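# Upright a sideways gift box and open its lid

## Task

A closed gift box is lying on one of its side faces on the table. Turn it so it rests on its bottom face, then open it so the lid is at least roughly upright (vertical) or tipped back past that. The lid's flap is kept closed by concealed magnets, so it needs a deliberate pull to release.

## Robot and tools

Robot: one six-joint arm on a base at (0, 0, +0.048) m in the scene frame, carrying a right hand with four digits (index, middle, ring, thumb) driven by sixteen motors. The scene frame has its origin on the table top under the base, +z up, and +y to the left when facing along +x. The base is tilted only a hair, so its frame is almost the scene frame. All printed poses, velocities, Hand targets and offsets use the base frame. A camera stand is beside the table; do not strike it.

Hand point axes: +z runs along straight fingers toward the tips, +x crosses the palm away from the thumb, +y points out of the palm face (the palm itself sits at y = -0.062 m). Bending fingers swing their tips toward +y. A rigid mast at the wrist, on the palm side, can collide with things.

A row has 24 numbers, each in [-1, 1]:
1-6: dx, dy, dz, rx, ry, rz. An offset, not a pose, measured from the Hand target held when the action (or move) begins, along base-frame axes. 1.0 equals 0.6 m for dx-dz and 180 degrees for the rotation vector rx-rz, which turns about the Hand target's position. Every row in one action counts from the same start, so resending an offset moves further.
7-22: hinge goals, in this order: index_mcp, index_abd, index_pip, index_dip, middle_mcp, middle_abd, middle_pip, middle_dip, ring_mcp, ring_abd, ring_pip, ring_dip, thumb_cmc, thumb_axl, thumb_mcp, thumb_ipl. These are absolute positions scaled between each hinge's two stops. Straight values: _mcp +0.75, _abd 0.00, _pip +0.58, _dip +0.70, thumb_cmc +0.71, thumb_axl +0.68, thumb_mcp +0.23, thumb_ipl +0.17. Lower numbers curl fingers toward the palm and swing the thumb in front of it.
23: current_limit, per-motor current cap, -1 gives 0 mA and +1 gives 550 mA (start value +0.4).
24: speed, hinge rate (speed+1)/2 of 8.5 rad/s (start value -0.6).
These last values persist until changed. To keep the hand unchanged, resend the sixteen goals plus these two exactly as last sent (at scene start, read them from a first result).

Tools:
execute_actions(actions, cameras): actions is a list of actions; each action is up to 15 rows, one per 1/30 s step, the last row repeating if fewer. Each action lasts 0.5 s. An empty list returns state and all camera images.
move(target, speed, blend, stop_force, zero, blocking, cameras): target is one 24-number row or a list of up to 15 rows, all offsets from the same starting Hand target. speed is path top speed in m/s (0.002 to 3.6, default 0.25; turning at up to twice that in rad/s), one value or one per target. blend in metres rounds corners in a list (0 means stop at each). stop_force in N (3 to 120) ends the path when the wrist sensor feels that much push against travel; zero (default true) re-zeroes first; false keeps the earlier zero. Omit stop_force when backing away from a contact. blocking=false returns after about 0.5 s while the move continues (not allowed with stop_force).
wait(seconds 0 to 10), stop() to brake a running move, zoom_image(camera among cam_high, cam_low, cam_wrist; region [x0, y0, x1, y1] pixels, at most 504 by 504), zero_wrist_force(), finished_scene(scene 1 or 2).
Images are 672x504 from cam_high, cam_low, cam_wrist.

Results: end_effector_position (m) and end_effector_quat_wxyz, velocities, Hand target (your last commanded pose after clipping; next offsets start here; the hand may rest short of it, so send the shortfall). Per-motor lists: hand_goal, hand_measured, hand_current_ma, hand_state (moving, goal, blocked, overload). Wrist force and torque in the hand point's own axes, plus the peak since last shown. Joint positions and torques. A move: line reports done, off_target, moving, held or fault, and limits such as paced (pose clipped) or held (steps withheld). done does not prove nothing was touched.

Cautions: orientation commands are clipped to 32 degrees from the current orientation per step. The arm is stiff; aiming even slightly beyond a firm contact can trigger a 10 s fault stop (about 150 N net force, or wrist torque near 24.6 N m). Approach slowly and use stop_force for touches. Keep paths away from the arm's own base. A motor at 495 mA or more for 5 s shuts off for 10 s. Motor heat above 85 degC brakes the arm for 30 s or more. Do not let the box fall off the table, drop it from height, or slam it; the box must stay upright and open after the hand leaves before calling finished_scene.

Each tool is called after "Request:" in YAML: its name, and indented under it one key for each argument.

## Session

Request:
execute_actions:
  actions: []

Scene clock: 0.00 s.
end_effector_position=(+0.4439, -0.1227, +0.1603) hand_goal=(+0.754, +0.000, +0.576, +0.696, +0.754, +0.000, +0.576, +0.696, +0.754, +0.000, +0.576, +0.696, +0.714, +0.678, +0.226, +0.168) hand_measured=(+0.754, +0.000, +0.576, +0.696, +0.754, +0.000, +0.576, +0.696, +0.754, +0.000, +0.576, +0.696, +0.714, +0.678, +0.226, +0.168) hand_current_ma=(+0, +0, +0, +0, +0, +0, +0, +0, +0, +0, +0, +0, +0, +0, +0, +0) hand_state=(goal, goal, goal, goal, goal, goal, goal, goal, goal, goal, goal, goal, goal, goal, goal, goal) hand_current_limit=0.40 hand_speed=-0.60 end_effector_quat_wxyz=(-0.076, -0.600, +0.796, +0.029)
Joint positions: [-0.51 -1.297 1.783 -1.941 -1.687 2.917]
Joint velocities: within noise
Joint torques (N m): no reading
Wrist force (N): no reading
Wrist torque (N m): no reading
Wrist force, peak (N): no reading
Hand target: +0.4439, -0.1227, +0.1603; -0.076, -0.600, +0.796, +0.029

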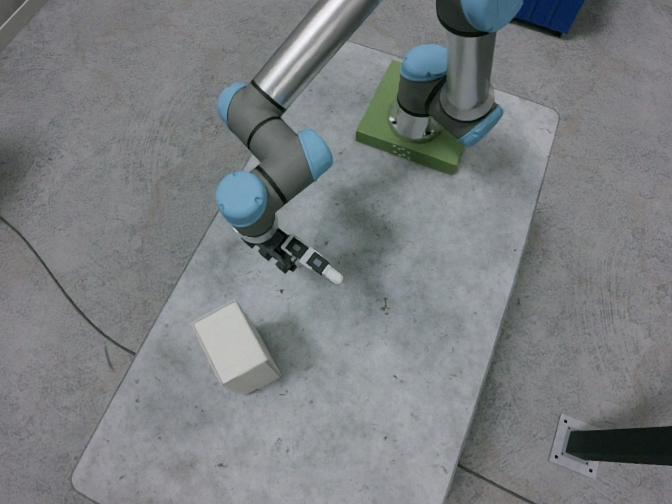

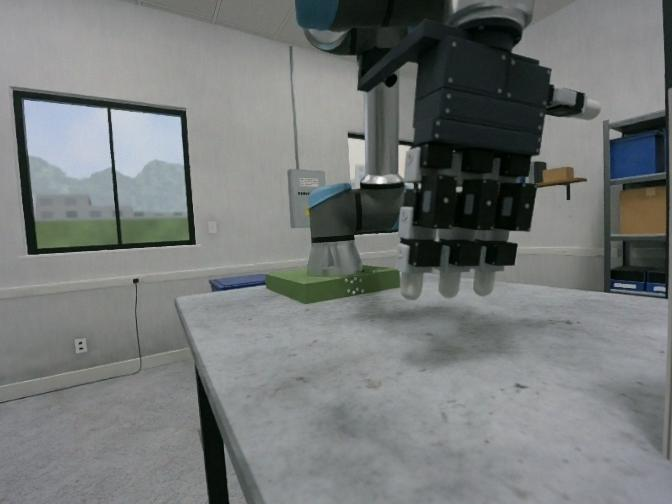

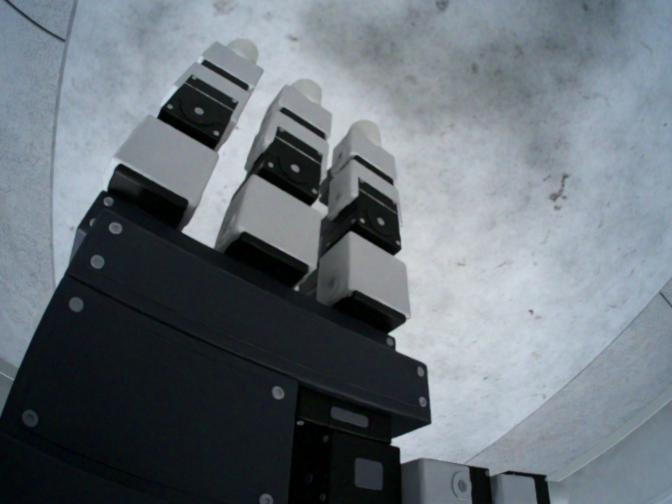

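Request:
zoom_image:
  camera: "cam_high"
  region: [160, 270, 320, 420]

Request:
zoom_image:
  camera: "cam_high"
  region: [60, 40, 560, 500]

Scaled by 3.150.

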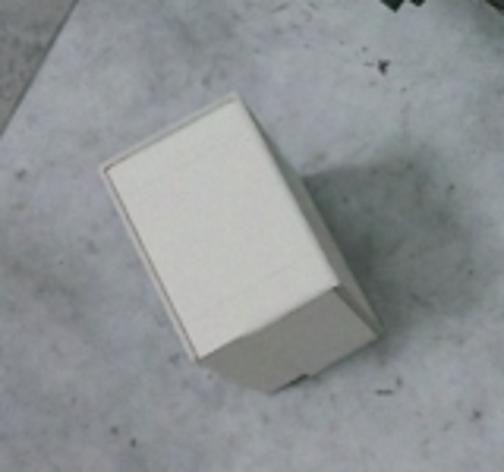

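Scaled by 1.008.

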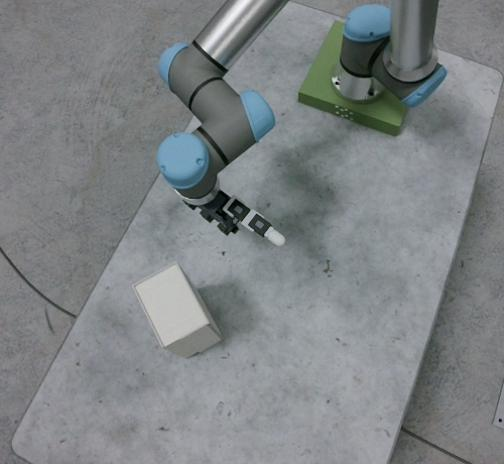

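Request:
zoom_image:
  camera: "cam_low"
  region: [168, 0, 672, 504]

Request:
zoom_image:
  camera: "cam_high"
  region: [420, 300, 672, 504]

Request:
zoom_image:
  camera: "cam_high"
  region: [180, 290, 300, 410]

Scaled by 1.000.

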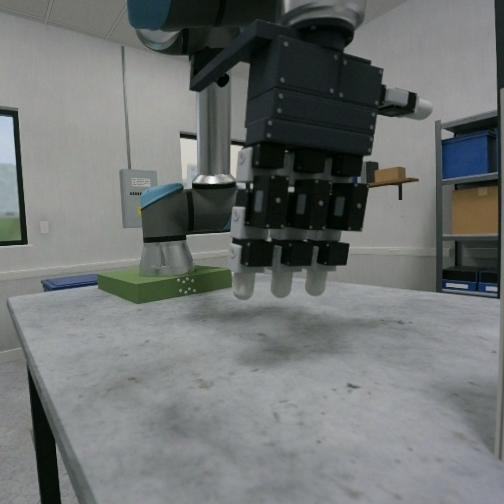

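Scaled by 2.000.

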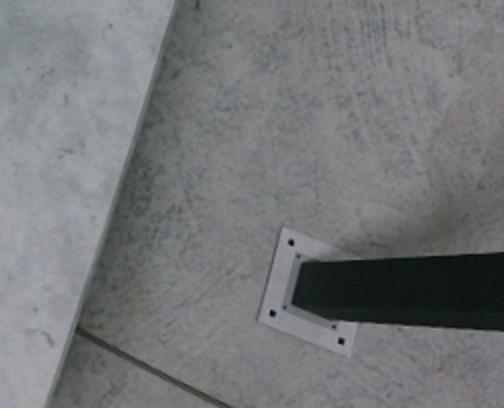

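Scaled by 4.200.

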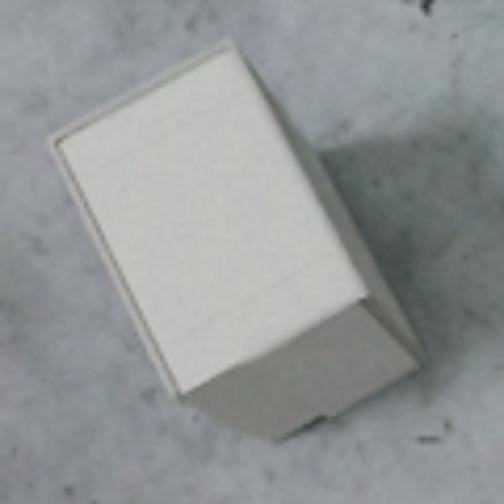

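Request:
move:
  target: [0.293, 0.288, 0.15, 0, 0, -0.618, 0.754, 0.0, 0.576, 0.696, 0.754, 0.0, 0.576, 0.696, 0.754, 0.0, 0.576, 0.696, 0.714, 0.678, 0.226, 0.168, 0.4, -0.6]
  speed: 0.4
  cameras: ["cam_high", "cam_wrist"]

Scene clock: 61.90 s.
end_effector_position=(+0.6197, +0.0502, +0.2504) hand_goal=(+0.754, +0.000, +0.576, +0.696, +0.754, +0.000, +0.576, +0.696, +0.754, +0.000, +0.576, +0.696, +0.714, +0.678, +0.226, +0.168) hand_measured=(+0.754, +0.000, +0.576, +0.696, +0.754, +0.000, +0.576, +0.696, +0.754, +0.000, +0.576, +0.696, +0.714, +0.678, +0.224, +0.168) hand_current_ma=(+0, +0, +0, +0, +0, +0, +0, +0, +0, +0, +0, +0, +0, +0, +0, +0) hand_state=(goal, goal, goal, goal, goal, goal, goal, goal, goal, goal, goal, goal, goal, goal, goal, goal) hand_current_limit=0.40 hand_speed=-0.60 end_effector_quat_wxyz=(-0.019, +0.318, +0.945, +0.079) end_effector_velocity=(+0.000, -0.001, +0.000) end_effector_angular_velocity=(+0.000, +0.002, -0.006)
Joint positions: [-0.319 -1.437 1.728 -1.825 -1.412 5.04]
Joint velocities: [0 0.001 0 0 -0.001 0.006]
Joint torques (N m): [-14.55 -18.77 -34.15 -0.51 -1.72 1.01]
Wrist force (N): [-0.2 0.0 -0.3]
Wrist torque (N m): [0.02 0.01 -0.06]
Wrist force, peak (N): [0.3 1.1 -0.2]
Hand target: +0.6197, +0.0501, +0.2503; -0.019, +0.318, +0.945, +0.079
Off the commanded pose: 0.000 m, 0 deg.
move: done
Images, in order (width x height): cam_high 672x504, cam_wrist 672x504.

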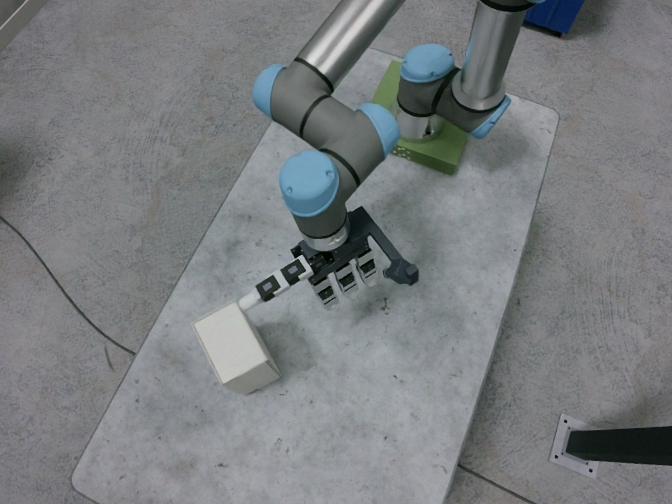

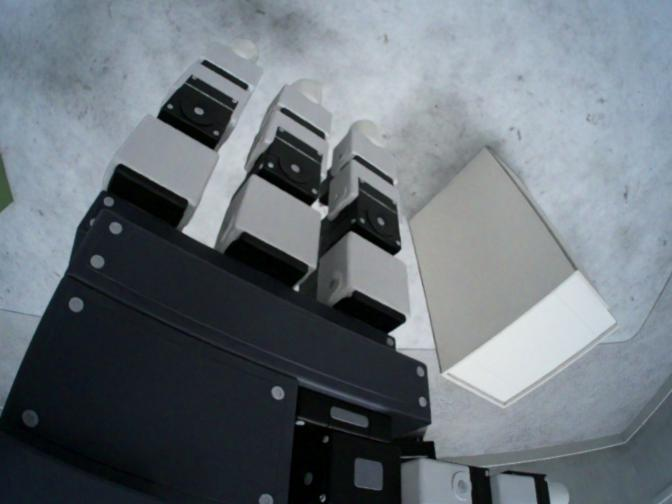

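Request:
zoom_image:
  camera: "cam_wrist"
  region: [400, 130, 650, 420]

Request:
zoom_image:
  camera: "cam_high"
  region: [180, 290, 300, 410]

Scaled by 1.738 from the camera's 672x504 image, which has a finer 960x720 frame.

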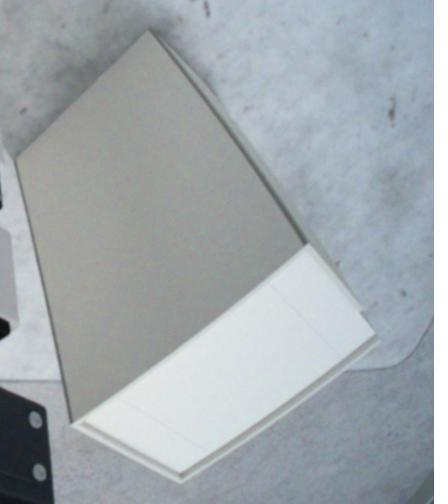

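Scaled by 4.200.

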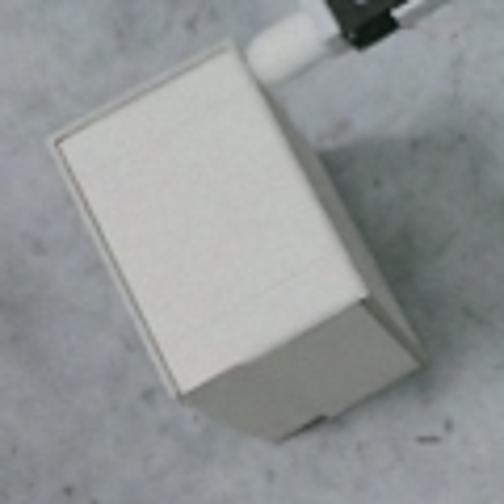

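Request:
zoom_image:
  camera: "cam_high"
  region: [212, 345, 292, 405]

Request:
zoom_image:
  camera: "cam_wrist"
  region: [470, 130, 630, 330]

Request:
zoom_image:
  camera: "cam_wrist"
  region: [430, 260, 630, 420]

Scaled by 6.300.

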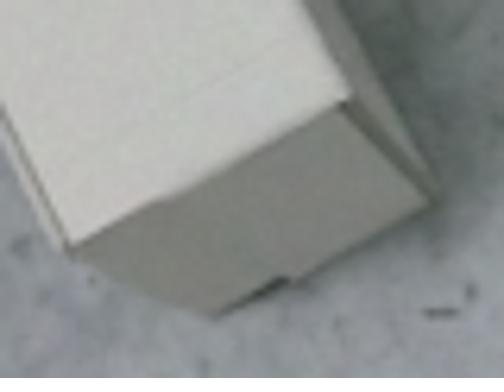

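Scaled by 2.520 from the camera's 672x504 image, which has a finer 960x720 frame.

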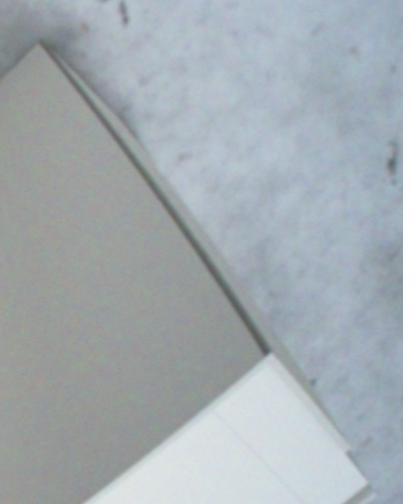

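Scaled by 2.520 from the camera's 672x504 image, which has a finer 960x720 frame.

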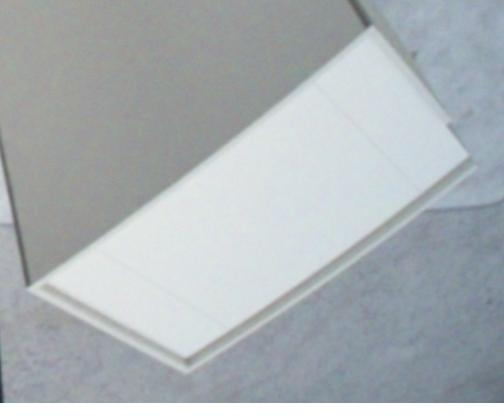

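Request:
move:
  target:
    - [-0.2, -0.2167, 0.033, -0.0232, -0.0161, 0.251, 0.754, 0.0, 0.576, 0.696, 0.754, 0.0, 0.576, 0.696, 0.754, 0.0, 0.576, 0.696, 0.714, 0.678, 0.226, 0.168, 0.4, -0.6]
    - [-0.2, -0.5835, 0.033, -0.0464, -0.0322, 0.5025, 0.754, 0.0, 0.576, 0.696, 0.754, 0.0, 0.576, 0.696, 0.754, 0.0, 0.576, 0.696, 0.714, 0.678, 0.226, 0.168, 0.4, -0.6]
    - [0.0038, -0.6385, -0.0838, -0.0464, -0.0322, 0.5025, 0.754, 0.0, 0.576, 0.696, 0.754, 0.0, 0.576, 0.696, 0.754, 0.0, 0.576, 0.696, 0.714, 0.678, 0.226, 0.168, 0.4, -0.6]
  speed: 0.4
  blend: [0.04, 0.04, 0]
  cameras: ["cam_high", "cam_wrist"]

Scene clock: 229.87 s.
end_effector_position=(+0.6220, -0.3329, +0.2001) hand_goal=(+0.754, +0.000, +0.576, +0.696, +0.754, +0.000, +0.576, +0.696, +0.754, +0.000, +0.576, +0.696, +0.714, +0.678, +0.226, +0.168) hand_measured=(+0.754, +0.000, +0.576, +0.696, +0.754, +0.000, +0.576, +0.696, +0.754, +0.000, +0.576, +0.696, +0.714, +0.678, +0.222, +0.168) hand_current_ma=(+0, +0, +0, +0, +0, +0, +0, +0, +0, +0, +0, +0, +0, +0, -1, +0) hand_state=(goal, goal, goal, goal, goal, goal, goal, goal, goal, goal, goal, goal, goal, goal, goal, goal) hand_current_limit=0.40 hand_speed=-0.60 end_effector_quat_wxyz=(-0.006, -0.449, +0.893, -0.005)
Joint positions: [-0.702 -0.833 0.953 -1.697 -1.586 3.079]
Joint torques (N m): [-13.56 -42.9 -34.37 -3.1 -1.69 -0.15]
Wrist force (N): [0.2 0.2 0.3]
Wrist torque (N m): [-0.04 -0.02 0.08]
Wrist force, peak (N): [2.1 1.6 -1.4]
Hand target: +0.6220, -0.3330, +0.2000; -0.006, -0.449, +0.893, -0.005
Off the commanded pose: 0.000 m, 0 deg.
move: done
Images, in order (width x height): cam_high 672x504, cam_wrist 672x504.

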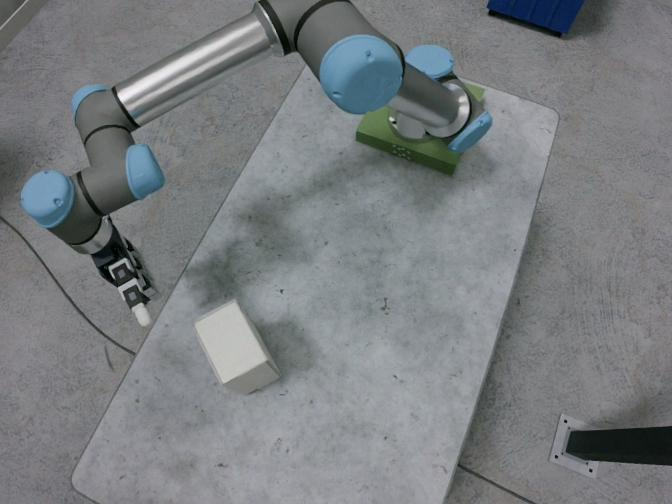

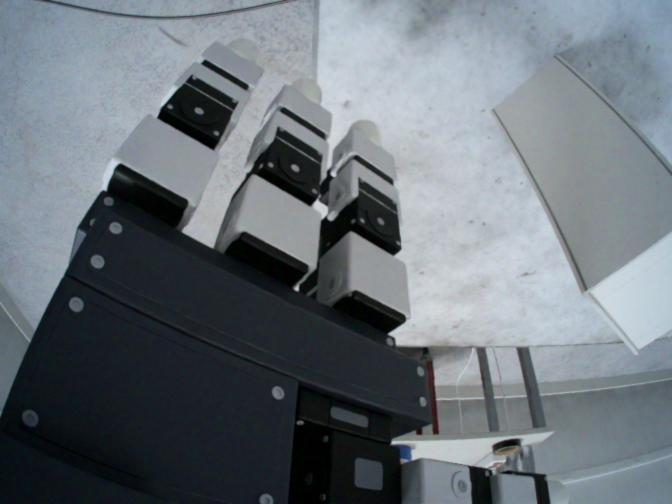

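Request:
move:
  target:
    - [0.0, 0.0, -0.1667, 0, 0, 0, 0.754, 0.0, 0.576, 0.696, 0.754, 0.0, 0.576, 0.696, 0.754, 0.0, 0.576, 0.696, 0.714, 0.678, 0.226, 0.168, 0.4, -0.6]
    - [0.2383, 0.355, -0.1667, 0, 0, 0, 0.754, 0.0, 0.576, 0.696, 0.754, 0.0, 0.576, 0.696, 0.754, 0.0, 0.576, 0.696, 0.714, 0.678, 0.226, 0.168, 0.4, -0.6]
  speed: [0.25, 0.2]
  stop_force: 10
  cameras: ["cam_high", "cam_wrist"]

Scene clock: 238.43 s.
end_effector_position=(+0.7650, -0.1200, +0.1000) hand_goal=(+0.754, +0.000, +0.576, +0.696, +0.754, +0.000, +0.576, +0.696, +0.754, +0.000, +0.576, +0.696, +0.714, +0.678, +0.226, +0.168) hand_measured=(+0.754, +0.000, +0.576, +0.696, +0.754, +0.000, +0.576, +0.696, +0.754, +0.000, +0.576, +0.696, +0.714, +0.678, +0.222, +0.168) hand_current_ma=(+0, +0, +0, +0, +0, +0, +0, +0, +0, +0, +0, +0, +0, +0, -1, +0) hand_state=(goal, goal, goal, goal, goal, goal, goal, goal, goal, goal, goal, goal, goal, goal, goal, goal) hand_current_limit=0.40 hand_speed=-0.60 end_effector_quat_wxyz=(-0.006, -0.449, +0.893, -0.005)
Joint positions: [-0.381 -0.616 0.815 -1.771 -1.587 3.4]
Joint torques (N m): [-8.34 -72.05 -35.07 -1.07 1.39 0.95]
Wrist force (N): [0.1 0.3 0.5]
Wrist torque (N m): [-0.05 -0.01 0.08]
Wrist force, peak (N): [2.6 0.4 1.2]
Hand target: +0.7650, -0.1200, +0.1000; -0.006, -0.449, +0.893, -0.005
Off the commanded pose: 0.000 m, 0 deg.
move: done
Images, in order (width x height): cam_high 672x504, cam_wrist 672x504.

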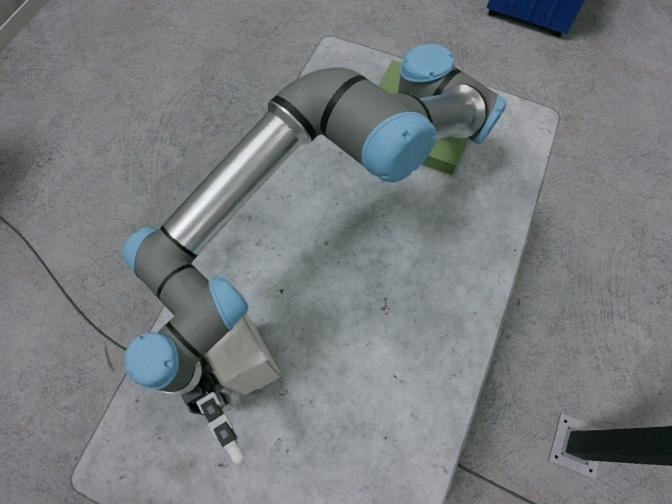

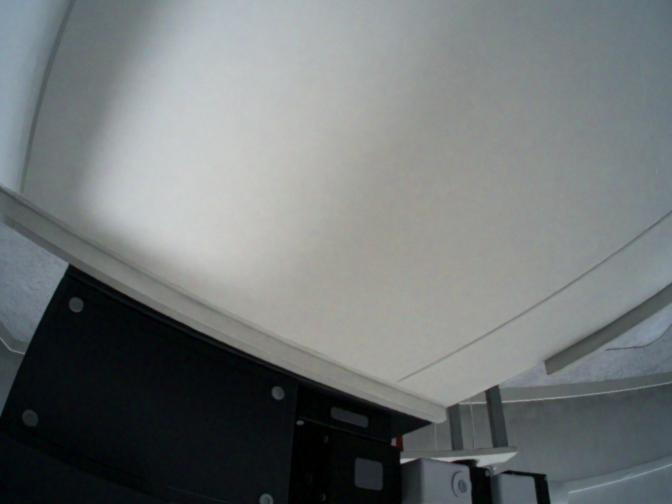

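Request:
move:
  target: [-0.067, 0.0496, 0, 0, 0, 0, 0.754, 0.0, 0.576, 0.696, 0.754, 0.0, 0.576, 0.696, 0.754, 0.0, 0.576, 0.696, 0.714, 0.678, 0.226, 0.168, 0.4, -0.6]
  speed: 0.03
  stop_force: 3
  cameras: ["cam_high", "cam_wrist"]

Scene clock: 244.53 s.
end_effector_position=(+0.7248, -0.0902, +0.1000) hand_goal=(+0.754, +0.000, +0.576, +0.696, +0.754, +0.000, +0.576, +0.696, +0.754, +0.000, +0.576, +0.696, +0.714, +0.678, +0.226, +0.168) hand_measured=(+0.754, +0.000, +0.576, +0.696, +0.754, +0.000, +0.576, +0.696, +0.754, +0.000, +0.576, +0.696, +0.714, +0.678, +0.222, +0.168) hand_current_ma=(+0, +0, +0, +0, +0, +0, +0, +0, +0, +0, +0, +0, +0, +0, -1, +0) hand_state=(goal, goal, goal, goal, goal, goal, goal, goal, goal, goal, goal, goal, goal, goal, goal, goal) hand_current_limit=0.40 hand_speed=-0.60 end_effector_quat_wxyz=(-0.006, -0.449, +0.893, -0.005)
Joint positions: [-0.365 -0.746 1.059 -1.884 -1.587 3.416]
Joint torques (N m): [-14.09 -46.56 -34.09 -0.17 -1.99 -1.22]
Wrist force (N): [0.1 -0.6 0.3]
Wrist torque (N m): [-0.09 -0.02 -0.06]
Wrist force, peak (N): [-0.2 -1.0 1.0]
Hand target: +0.7248, -0.0902, +0.1000; -0.006, -0.449, +0.893, -0.005
Off the commanded pose: 0.000 m, 0 deg.
move: done
Images, in order (width x height): cam_high 672x504, cam_wrist 672x504.

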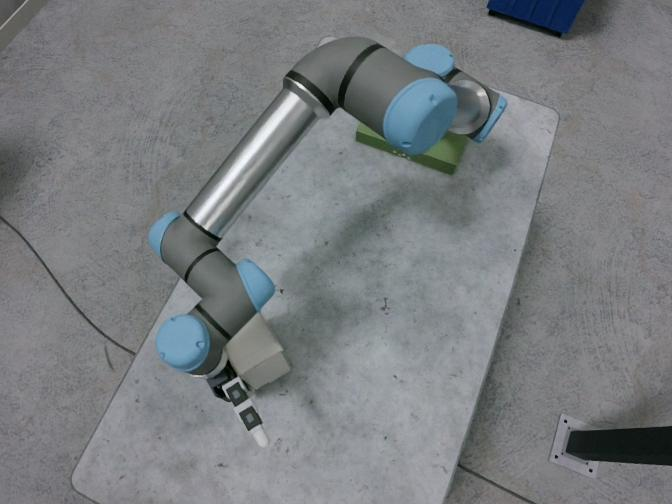

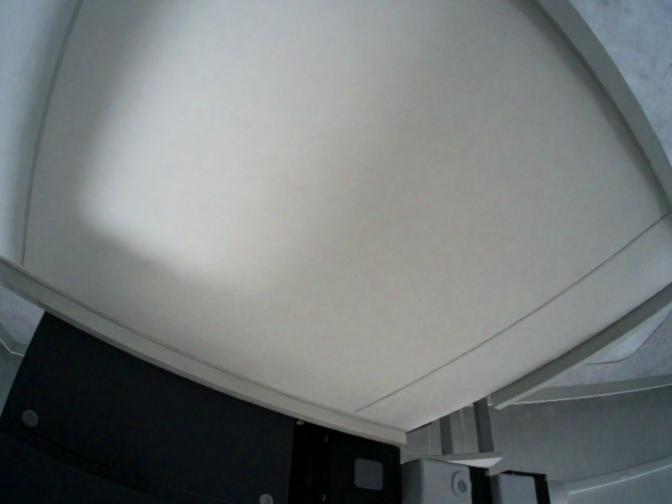

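Request:
move:
  target: [-0.3617, 0.2683, 0, 0, 0, 0, 0.754, 0.0, 0.576, 0.696, 0.754, 0.0, 0.576, 0.696, 0.754, 0.0, 0.576, 0.696, 0.714, 0.678, 0.226, 0.168, 0.4, -0.6]
  speed: 0.1
  stop_force: 15
  cameras: ["cam_high", "cam_low", "cam_wrist"]

Scene clock: 250.83 s.
end_effector_position=(+0.5078, +0.0708, +0.1000) hand_goal=(+0.754, +0.000, +0.576, +0.696, +0.754, +0.000, +0.576, +0.696, +0.754, +0.000, +0.576, +0.696, +0.714, +0.678, +0.226, +0.168) hand_measured=(+0.754, +0.000, +0.576, +0.696, +0.754, +0.000, +0.576, +0.696, +0.754, +0.000, +0.576, +0.696, +0.714, +0.678, +0.222, +0.168) hand_current_ma=(+0, +0, +0, +0, +0, +0, +0, +0, +0, +0, +0, +0, +0, +0, -1, +0) hand_state=(goal, goal, goal, goal, goal, goal, goal, goal, goal, goal, goal, goal, goal, goal, goal, goal) hand_current_limit=0.40 hand_speed=-0.60 end_effector_quat_wxyz=(-0.006, -0.449, +0.893, -0.005)
Joint positions: [-0.229 -1.249 1.893 -2.212 -1.587 3.551]
Joint torques (N m): [-14.66 -23.5 -12.54 -0.34 1.76 -0.74]
Wrist force (N): [-0.1 -0.8 0.3]
Wrist torque (N m): [-0.13 0.01 -0.01]
Wrist force, peak (N): [0.1 -2.9 -0.3]
Hand target: +0.5078, +0.0708, +0.1000; -0.006, -0.449, +0.893, -0.005
Off the commanded pose: 0.000 m, 0 deg.
move: done

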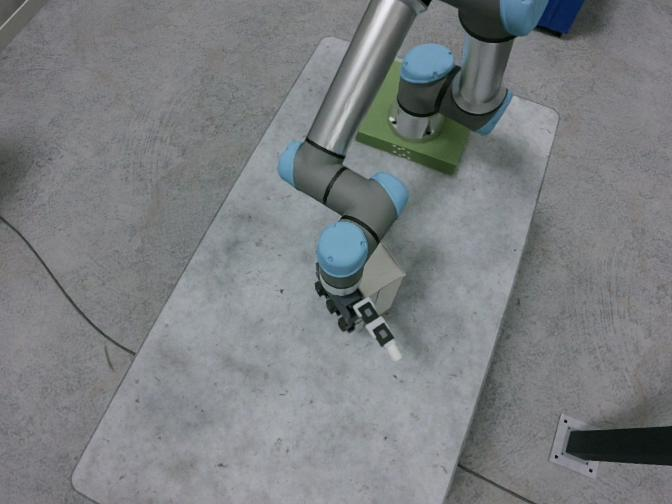

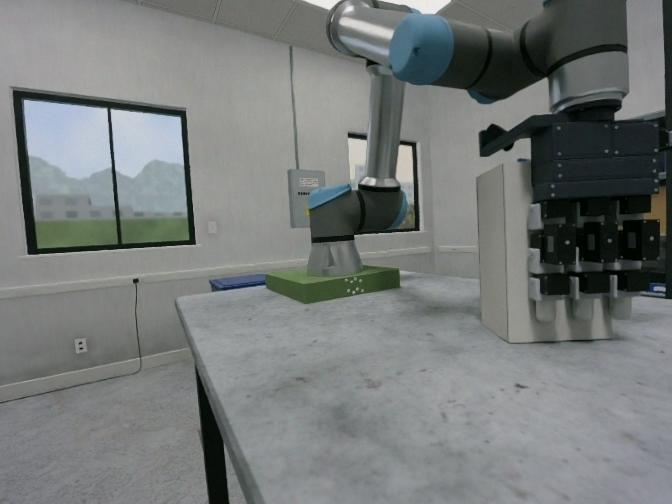

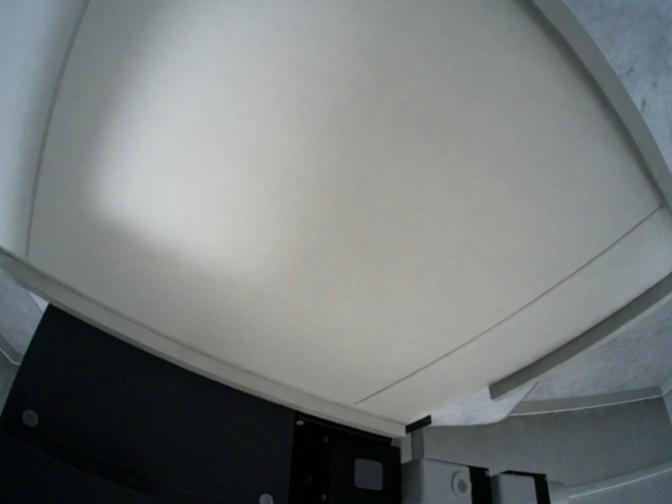

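Request:
zoom_image:
  camera: "cam_low"
  region: [460, 80, 672, 360]

Scaled by 1.800.

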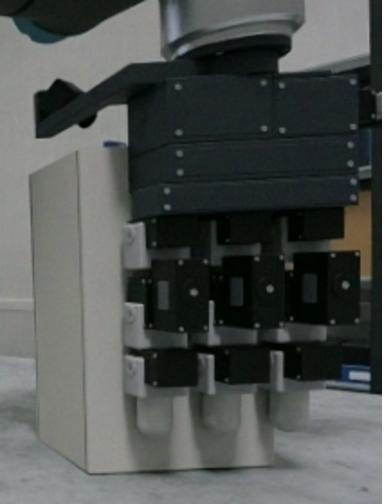

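Request:
move:
  target:
    - [0.1072, -0.0793, 0, 0, 0, 0, 0.754, 0.0, 0.576, 0.696, 0.754, 0.0, 0.576, 0.696, 0.754, 0.0, 0.576, 0.696, 0.714, 0.678, 0.226, 0.168, 0.4, -0.6]
    - [0.0675, -0.133, 0.15, 0, 0, 0, 0.89, 0.0, -0.883, 0.696, 0.89, 0.0, -0.883, 0.696, 0.89, 0.0, -0.883, 0.696, -0.571, 0.678, -0.156, -0.1535, 0.4, -0.6]
  speed: [0.1, 0.2]
  cameras: ["cam_high", "cam_low", "cam_wrist"]

Scene clock: 269.43 s.
end_effector_position=(+0.5483, -0.0090, +0.1900) hand_goal=(+0.890, +0.000, -0.882, +0.696, +0.890, +0.000, -0.882, +0.696, +0.890, +0.000, -0.882, +0.696, -0.570, +0.678, -0.156, -0.154) hand_measured=(+0.888, +0.000, -0.874, +0.696, +0.888, +0.000, -0.874, +0.696, +0.888, +0.000, -0.874, +0.696, -0.568, +0.678, -0.158, -0.152) hand_current_ma=(+0, +0, +3, +0, +0, +0, +2, +0, +0, +0, +2, +0, +0, +0, +0, +0) hand_state=(goal, goal, goal, goal, goal, goal, goal, goal, goal, goal, goal, goal, goal, goal, goal, goal) hand_current_limit=0.40 hand_speed=-0.60 end_effector_quat_wxyz=(-0.006, -0.449, +0.893, -0.005)
Joint positions: [-0.343 -1.258 1.642 -1.954 -1.587 3.437]
Joint torques (N m): [14.65 -47.93 -18.35 -0.41 -0.31 -1.13]
Wrist force (N): [0.3 0.5 0.4]
Wrist torque (N m): [0.05 -0.09 0.01]
Wrist force, peak (N): [-0.7 0.6 2.2]
Hand target: +0.5483, -0.0090, +0.1900; -0.006, -0.449, +0.893, -0.005
Off the commanded pose: 0.000 m, 0 deg.
move: done

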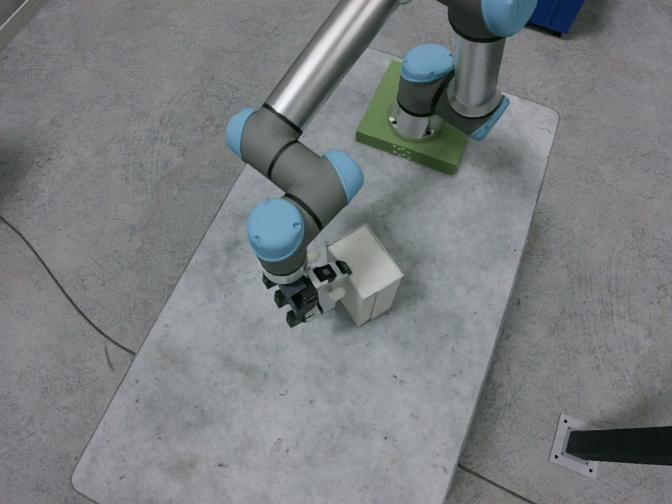

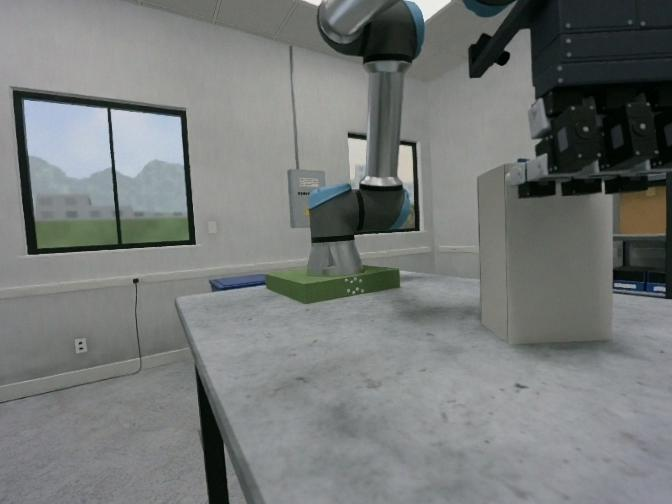

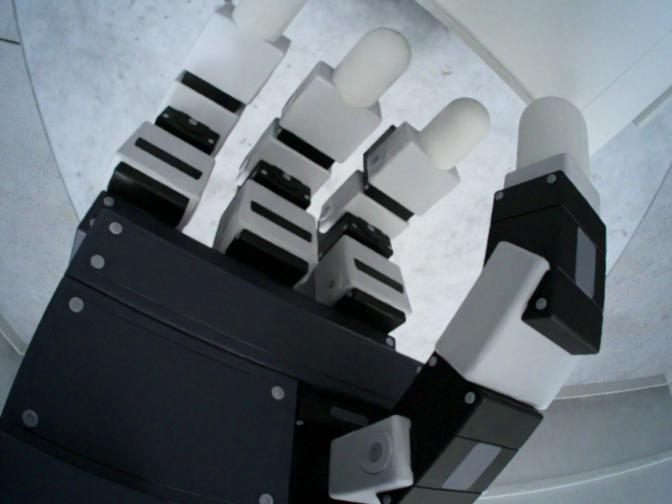

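Request:
zoom_image:
  camera: "cam_high"
  region: [250, 200, 420, 340]

Request:
zoom_image:
  camera: "cam_wrist"
  region: [400, 0, 672, 200]

Request:
zoom_image:
  camera: "cam_low"
  region: [460, 60, 672, 240]

Scaled by 2.965.

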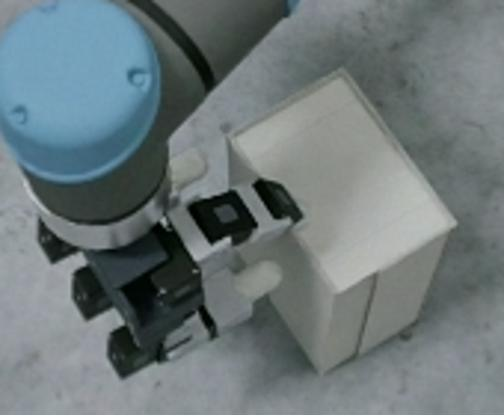

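Scaled by 1.853 from the camera's 672x504 image, which has a finer 960x720 frame.

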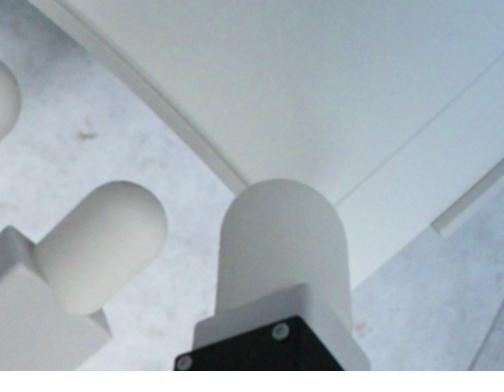

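Scaled by 2.377.

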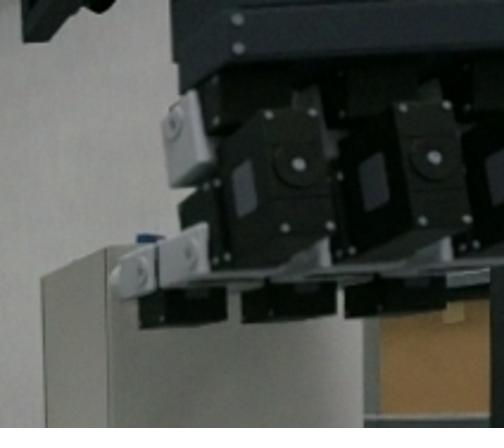

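Request:
move:
  target:
    - [-0.0147, 0.0109, 0, 0, 0, 0, 0.89, 0.0, -0.883, 0.696, 0.89, 0.0, -0.883, 0.696, 0.89, 0.0, -0.883, 0.696, -0.571, 0.678, -0.156, -0.1535, 0.4, -0.6]
    - [-0.0147, 0.0109, -0.08, 0, 0, 0, 0.89, 0.0, -0.883, 0.696, 0.89, 0.0, -0.883, 0.696, 0.89, 0.0, -0.883, 0.696, -0.571, 0.678, -0.156, -0.1535, 0.4, -0.6]
  speed: [0.06, 0.025]
  stop_force: 3
  cameras: ["cam_low", "cam_wrist"]

Scene clock: 278.63 s.
end_effector_position=(+0.5394, -0.0025, +0.1652) hand_goal=(+0.890, +0.000, -0.882, +0.696, +0.890, +0.000, -0.882, +0.696, +0.890, +0.000, -0.882, +0.696, -0.570, +0.678, -0.156, -0.154) hand_measured=(+0.888, +0.000, -0.874, +0.696, +0.888, +0.000, -0.874, +0.696, +0.888, +0.000, -0.876, +0.696, -0.568, +0.678, -0.152, -0.156) hand_current_ma=(+0, +0, +3, +0, +0, +0, +2, +0, +0, +0, +2, +0, +0, +0, +1, +0) hand_state=(goal, goal, goal, goal, goal, goal, goal, goal, goal, goal, goal, goal, goal, goal, goal, goal) hand_current_limit=0.40 hand_speed=-0.60 end_effector_quat_wxyz=(-0.006, -0.449, +0.893, -0.005)
Joint positions: [-0.338 -1.256 1.707 -2.022 -1.587 3.443]
Joint torques (N m): [-8.03 -46.99 -28.48 -3.8 0.98 -1.37]
Wrist force (N): [0.1 -1.1 -1.7]
Wrist torque (N m): [-0.05 -0.13 0.05]
Wrist force, peak (N): [-0.2 -3.3 -6.1]
Hand target: +0.5394, -0.0025, +0.1652; -0.006, -0.449, +0.893, -0.005 (not the last commanded pose)
Off the commanded pose: 0.023 m, 0 deg.
move: contact; path passed 1 of 2 targets
Images, in order (width x height): cam_low 672x504, cam_wrist 672x504.

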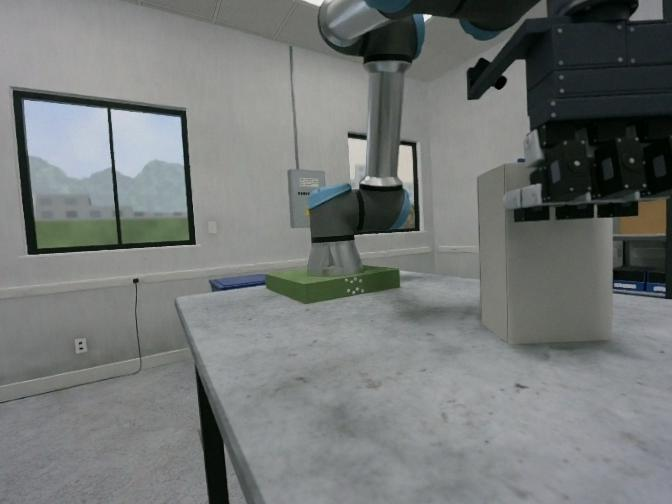

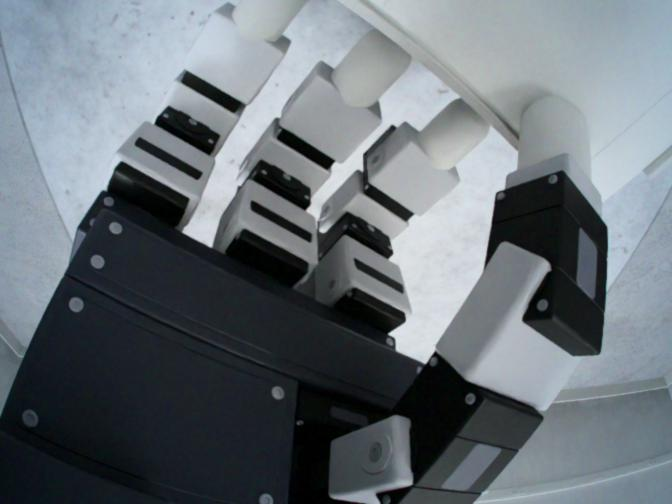

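Request:
zoom_image:
  camera: "cam_wrist"
  region: [340, 0, 672, 200]

Request:
zoom_image:
  camera: "cam_low"
  region: [460, 60, 672, 240]

Scaled by 1.518 from the camera's 672x504 image, which has a finer 960x720 frame.

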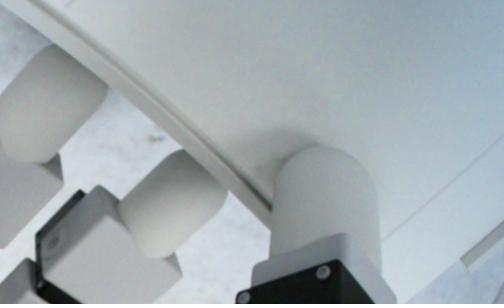

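Scaled by 2.377.

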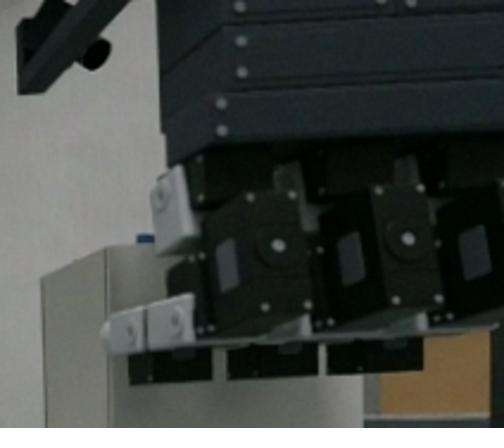

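Request:
move:
  target:
    - [0.0446, -0.033, -0.0052, 0.02975, 0.0402, 0, 0.89, 0.0, -0.883, 0.696, 0.89, 0.0, -0.883, 0.696, 0.89, 0.0, -0.883, 0.696, -0.571, 0.678, -0.156, -0.1535, 0.4, -0.6]
    - [0.088, -0.0651, -0.0189, 0.0595, 0.0804, 0, 0.89, 0.0, -0.883, 0.696, 0.89, 0.0, -0.883, 0.696, 0.89, 0.0, -0.883, 0.696, -0.571, 0.678, -0.156, -0.1535, 0.4, -0.6]
  speed: 0.06
  blend: [0.01, 0]
  cameras: ["cam_high", "cam_low", "cam_wrist"]

Scene clock: 289.13 s.
end_effector_position=(+0.5923, -0.0416, +0.1539) hand_goal=(+0.890, +0.000, -0.882, +0.696, +0.890, +0.000, -0.882, +0.696, +0.890, +0.000, -0.882, +0.696, -0.570, +0.678, -0.156, -0.154) hand_measured=(+0.890, +0.000, -0.874, +0.696, +0.890, +0.000, -0.874, +0.696, +0.890, +0.000, -0.876, +0.696, -0.568, +0.678, -0.152, -0.152) hand_current_ma=(+0, +0, +3, +0, +0, +0, +2, +0, +0, +0, +2, +0, +0, +0, +1, +1) hand_state=(goal, goal, goal, goal, goal, goal, goal, goal, goal, goal, goal, goal, goal, goal, goal, goal) hand_current_limit=0.40 hand_speed=-0.60 end_effector_quat_wxyz=(-0.076, -0.445, +0.882, +0.134)
Joint positions: [-0.393 -0.966 1.318 -1.618 -1.512 3.376]
Joint torques (N m): [5.19 -58.73 -16.17 -3.31 -1.69 1.11]
Wrist force (N): [0.1 -0.1 -0.5]
Wrist torque (N m): [0.08 -0.07 -0.02]
Wrist force, peak (N): [-0.2 -1.4 -2.2]
Hand target: +0.5922, -0.0416, +0.1539; -0.076, -0.445, +0.882, +0.134
Off the commanded pose: 0.000 m, 0 deg.
move: done

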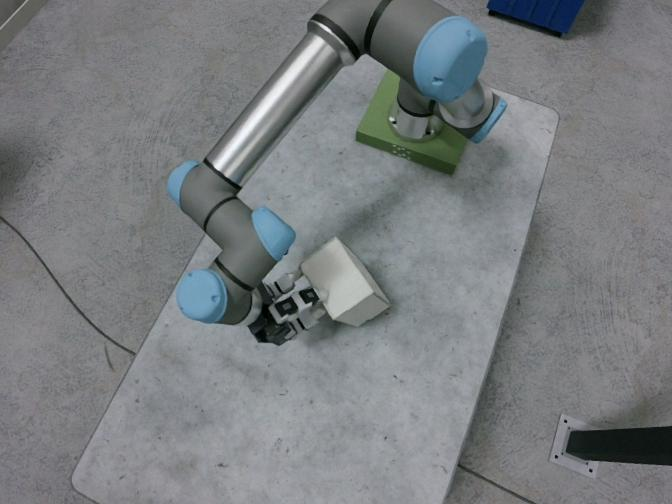

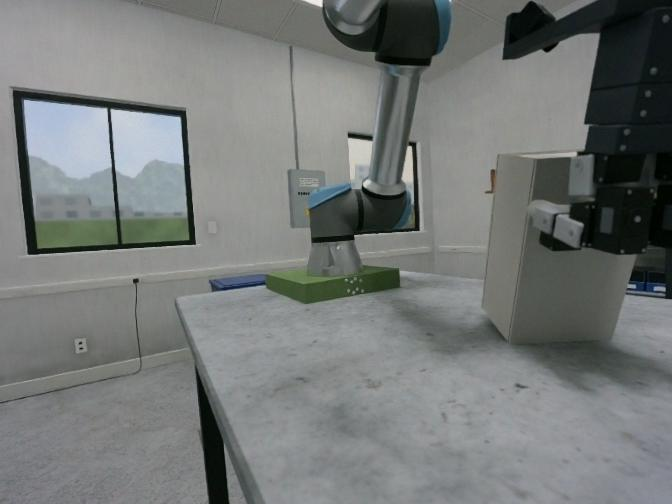

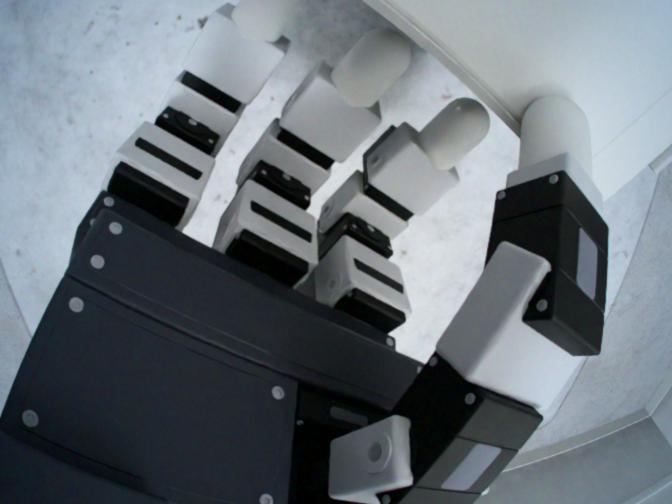

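Request:
move:
  target:
    - [0.0411, -0.03045, -0.02205, 0.02975, 0.0402, 0, 0.89, 0.0, -0.883, 0.696, 0.89, 0.0, -0.883, 0.696, 0.89, 0.0, -0.883, 0.696, -0.571, 0.678, -0.156, -0.1535, 0.4, -0.6]
    - [0.079, -0.0585, -0.0518, 0.0595, 0.0804, 0, 0.89, 0.0, -0.883, 0.696, 0.89, 0.0, -0.883, 0.696, 0.89, 0.0, -0.883, 0.696, -0.571, 0.678, -0.156, -0.1535, 0.4, -0.6]
  speed: 0.06
  blend: [0.01, 0]
  cameras: ["cam_high", "cam_low", "cam_wrist"]

Scene clock: 294.40 s.
end_effector_position=(+0.6396, -0.0767, +0.1228) hand_goal=(+0.890, +0.000, -0.882, +0.696, +0.890, +0.000, -0.882, +0.696, +0.890, +0.000, -0.882, +0.696, -0.570, +0.678, -0.156, -0.154) hand_measured=(+0.892, +0.000, -0.874, +0.696, +0.892, +0.000, -0.874, +0.696, +0.892, +0.000, -0.876, +0.696, -0.572, +0.678, -0.146, -0.152) hand_current_ma=(+0, +0, +2, +0, +0, +0, +2, +0, +0, +0, +2, +0, +0, +0, +5, +0) hand_state=(goal, goal, goal, goal, goal, goal, goal, goal, goal, goal, goal, goal, goal, goal, goal, goal) hand_current_limit=0.40 hand_speed=-0.60 end_effector_quat_wxyz=(-0.145, -0.430, +0.849, +0.271)
Joint positions: [-0.426 -0.619 0.855 -1.191 -1.463 3.315]
Joint torques (N m): [1.15 -65.17 -21.29 -1.43 -1.53 1.18]
Wrist force (N): [0.1 -0.9 -1.8]
Wrist torque (N m): [0.14 -0.06 -0.10]
Wrist force, peak (N): [-0.1 -0.7 -2.4]
Hand target: +0.6396, -0.0767, +0.1228; -0.145, -0.430, +0.849, +0.271
Off the commanded pose: 0.000 m, 0 deg.
move: done

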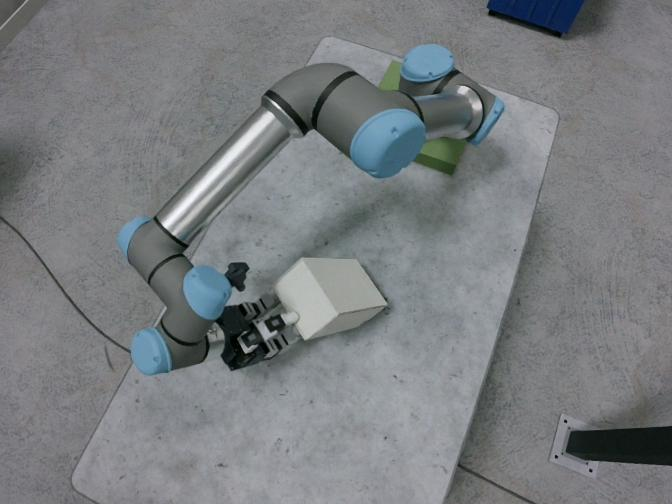

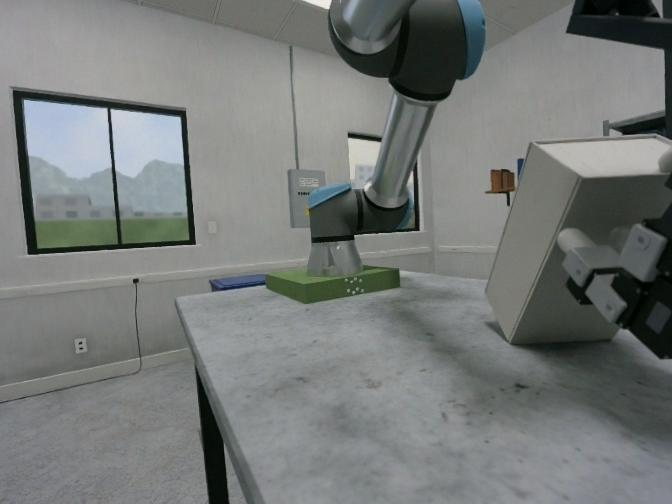

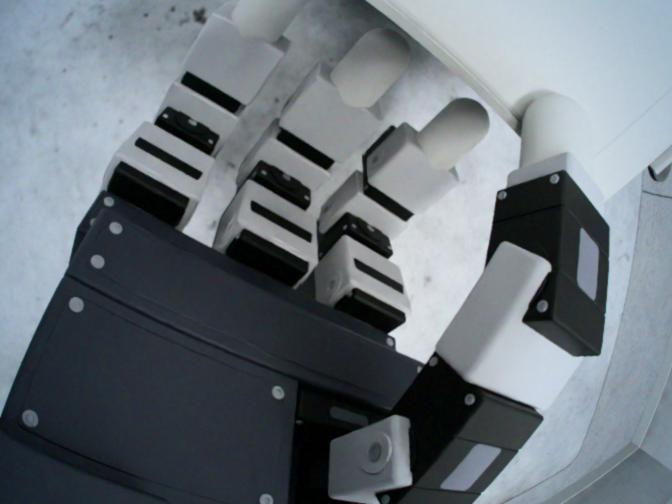

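Request:
move:
  target:
    - [0, 0, 0, 0, 0, 0, 0.89, 0.0, -0.883, 0.696, 0.89, 0.0, -0.883, 0.696, 0.89, 0.0, -0.883, 0.696, -0.571, 0.678, 0.2247, 0.1676, 0.4, -0.7]
    - [0, 0, 0, 0, 0, 0, 0.89, 0.0, -0.883, 0.696, 0.89, 0.0, -0.883, 0.696, 0.89, 0.0, -0.883, 0.696, 0.714, 0.678, 0.2247, 0.1676, 0.4, -0.6]
  speed: 0.06
  cameras: ["cam_high", "cam_low", "cam_wrist"]

Scene clock: 304.77 s.
end_effector_position=(+0.6396, -0.0766, +0.1228) hand_goal=(+0.890, +0.000, -0.882, +0.696, +0.890, +0.000, -0.882, +0.696, +0.890, +0.000, -0.882, +0.696, +0.714, +0.678, +0.224, +0.168) hand_measured=(+0.896, +0.000, -0.876, +0.696, +0.896, +0.000, -0.876, +0.696, +0.892, +0.000, -0.876, +0.696, +0.718, +0.678, +0.214, +0.164) hand_current_ma=(+2, +0, +1, +0, +1, +0, +1, +0, +0, +0, +2, +0, +0, +0, -5, -1) hand_state=(goal, goal, goal, goal, goal, goal, goal, goal, goal, goal, goal, goal, goal, goal, goal, goal) hand_current_limit=0.40 hand_speed=-0.60 end_effector_quat_wxyz=(-0.145, -0.430, +0.849, +0.271)
Joint positions: [-0.426 -0.619 0.855 -1.191 -1.463 3.315]
Joint torques (N m): [1.14 -61.41 -17.21 -1.72 -1.53 -1.48]
Wrist force (N): [0.0 -1.3 -0.1]
Wrist torque (N m): [0.11 -0.01 -0.11]
Wrist force, peak (N): [0.2 -2.6 -0.2]
Hand target: +0.6396, -0.0767, +0.1228; -0.145, -0.430, +0.849, +0.271
Off the commanded pose: 0.000 m, 0 deg.
move: done

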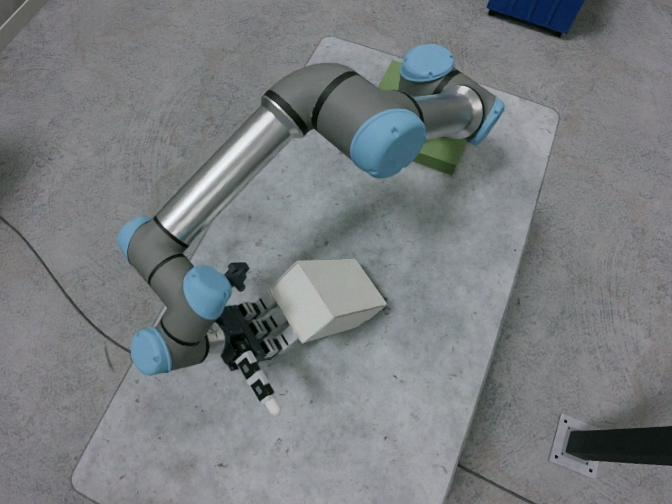

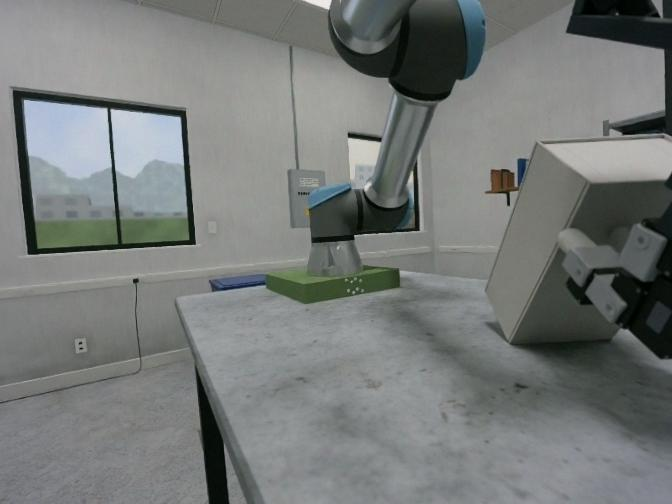

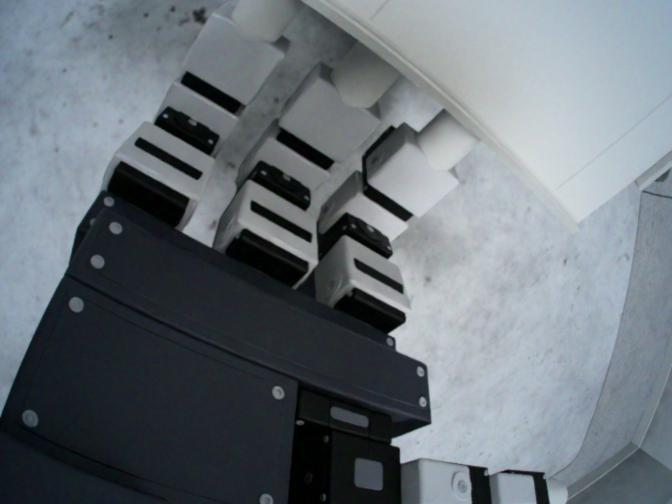

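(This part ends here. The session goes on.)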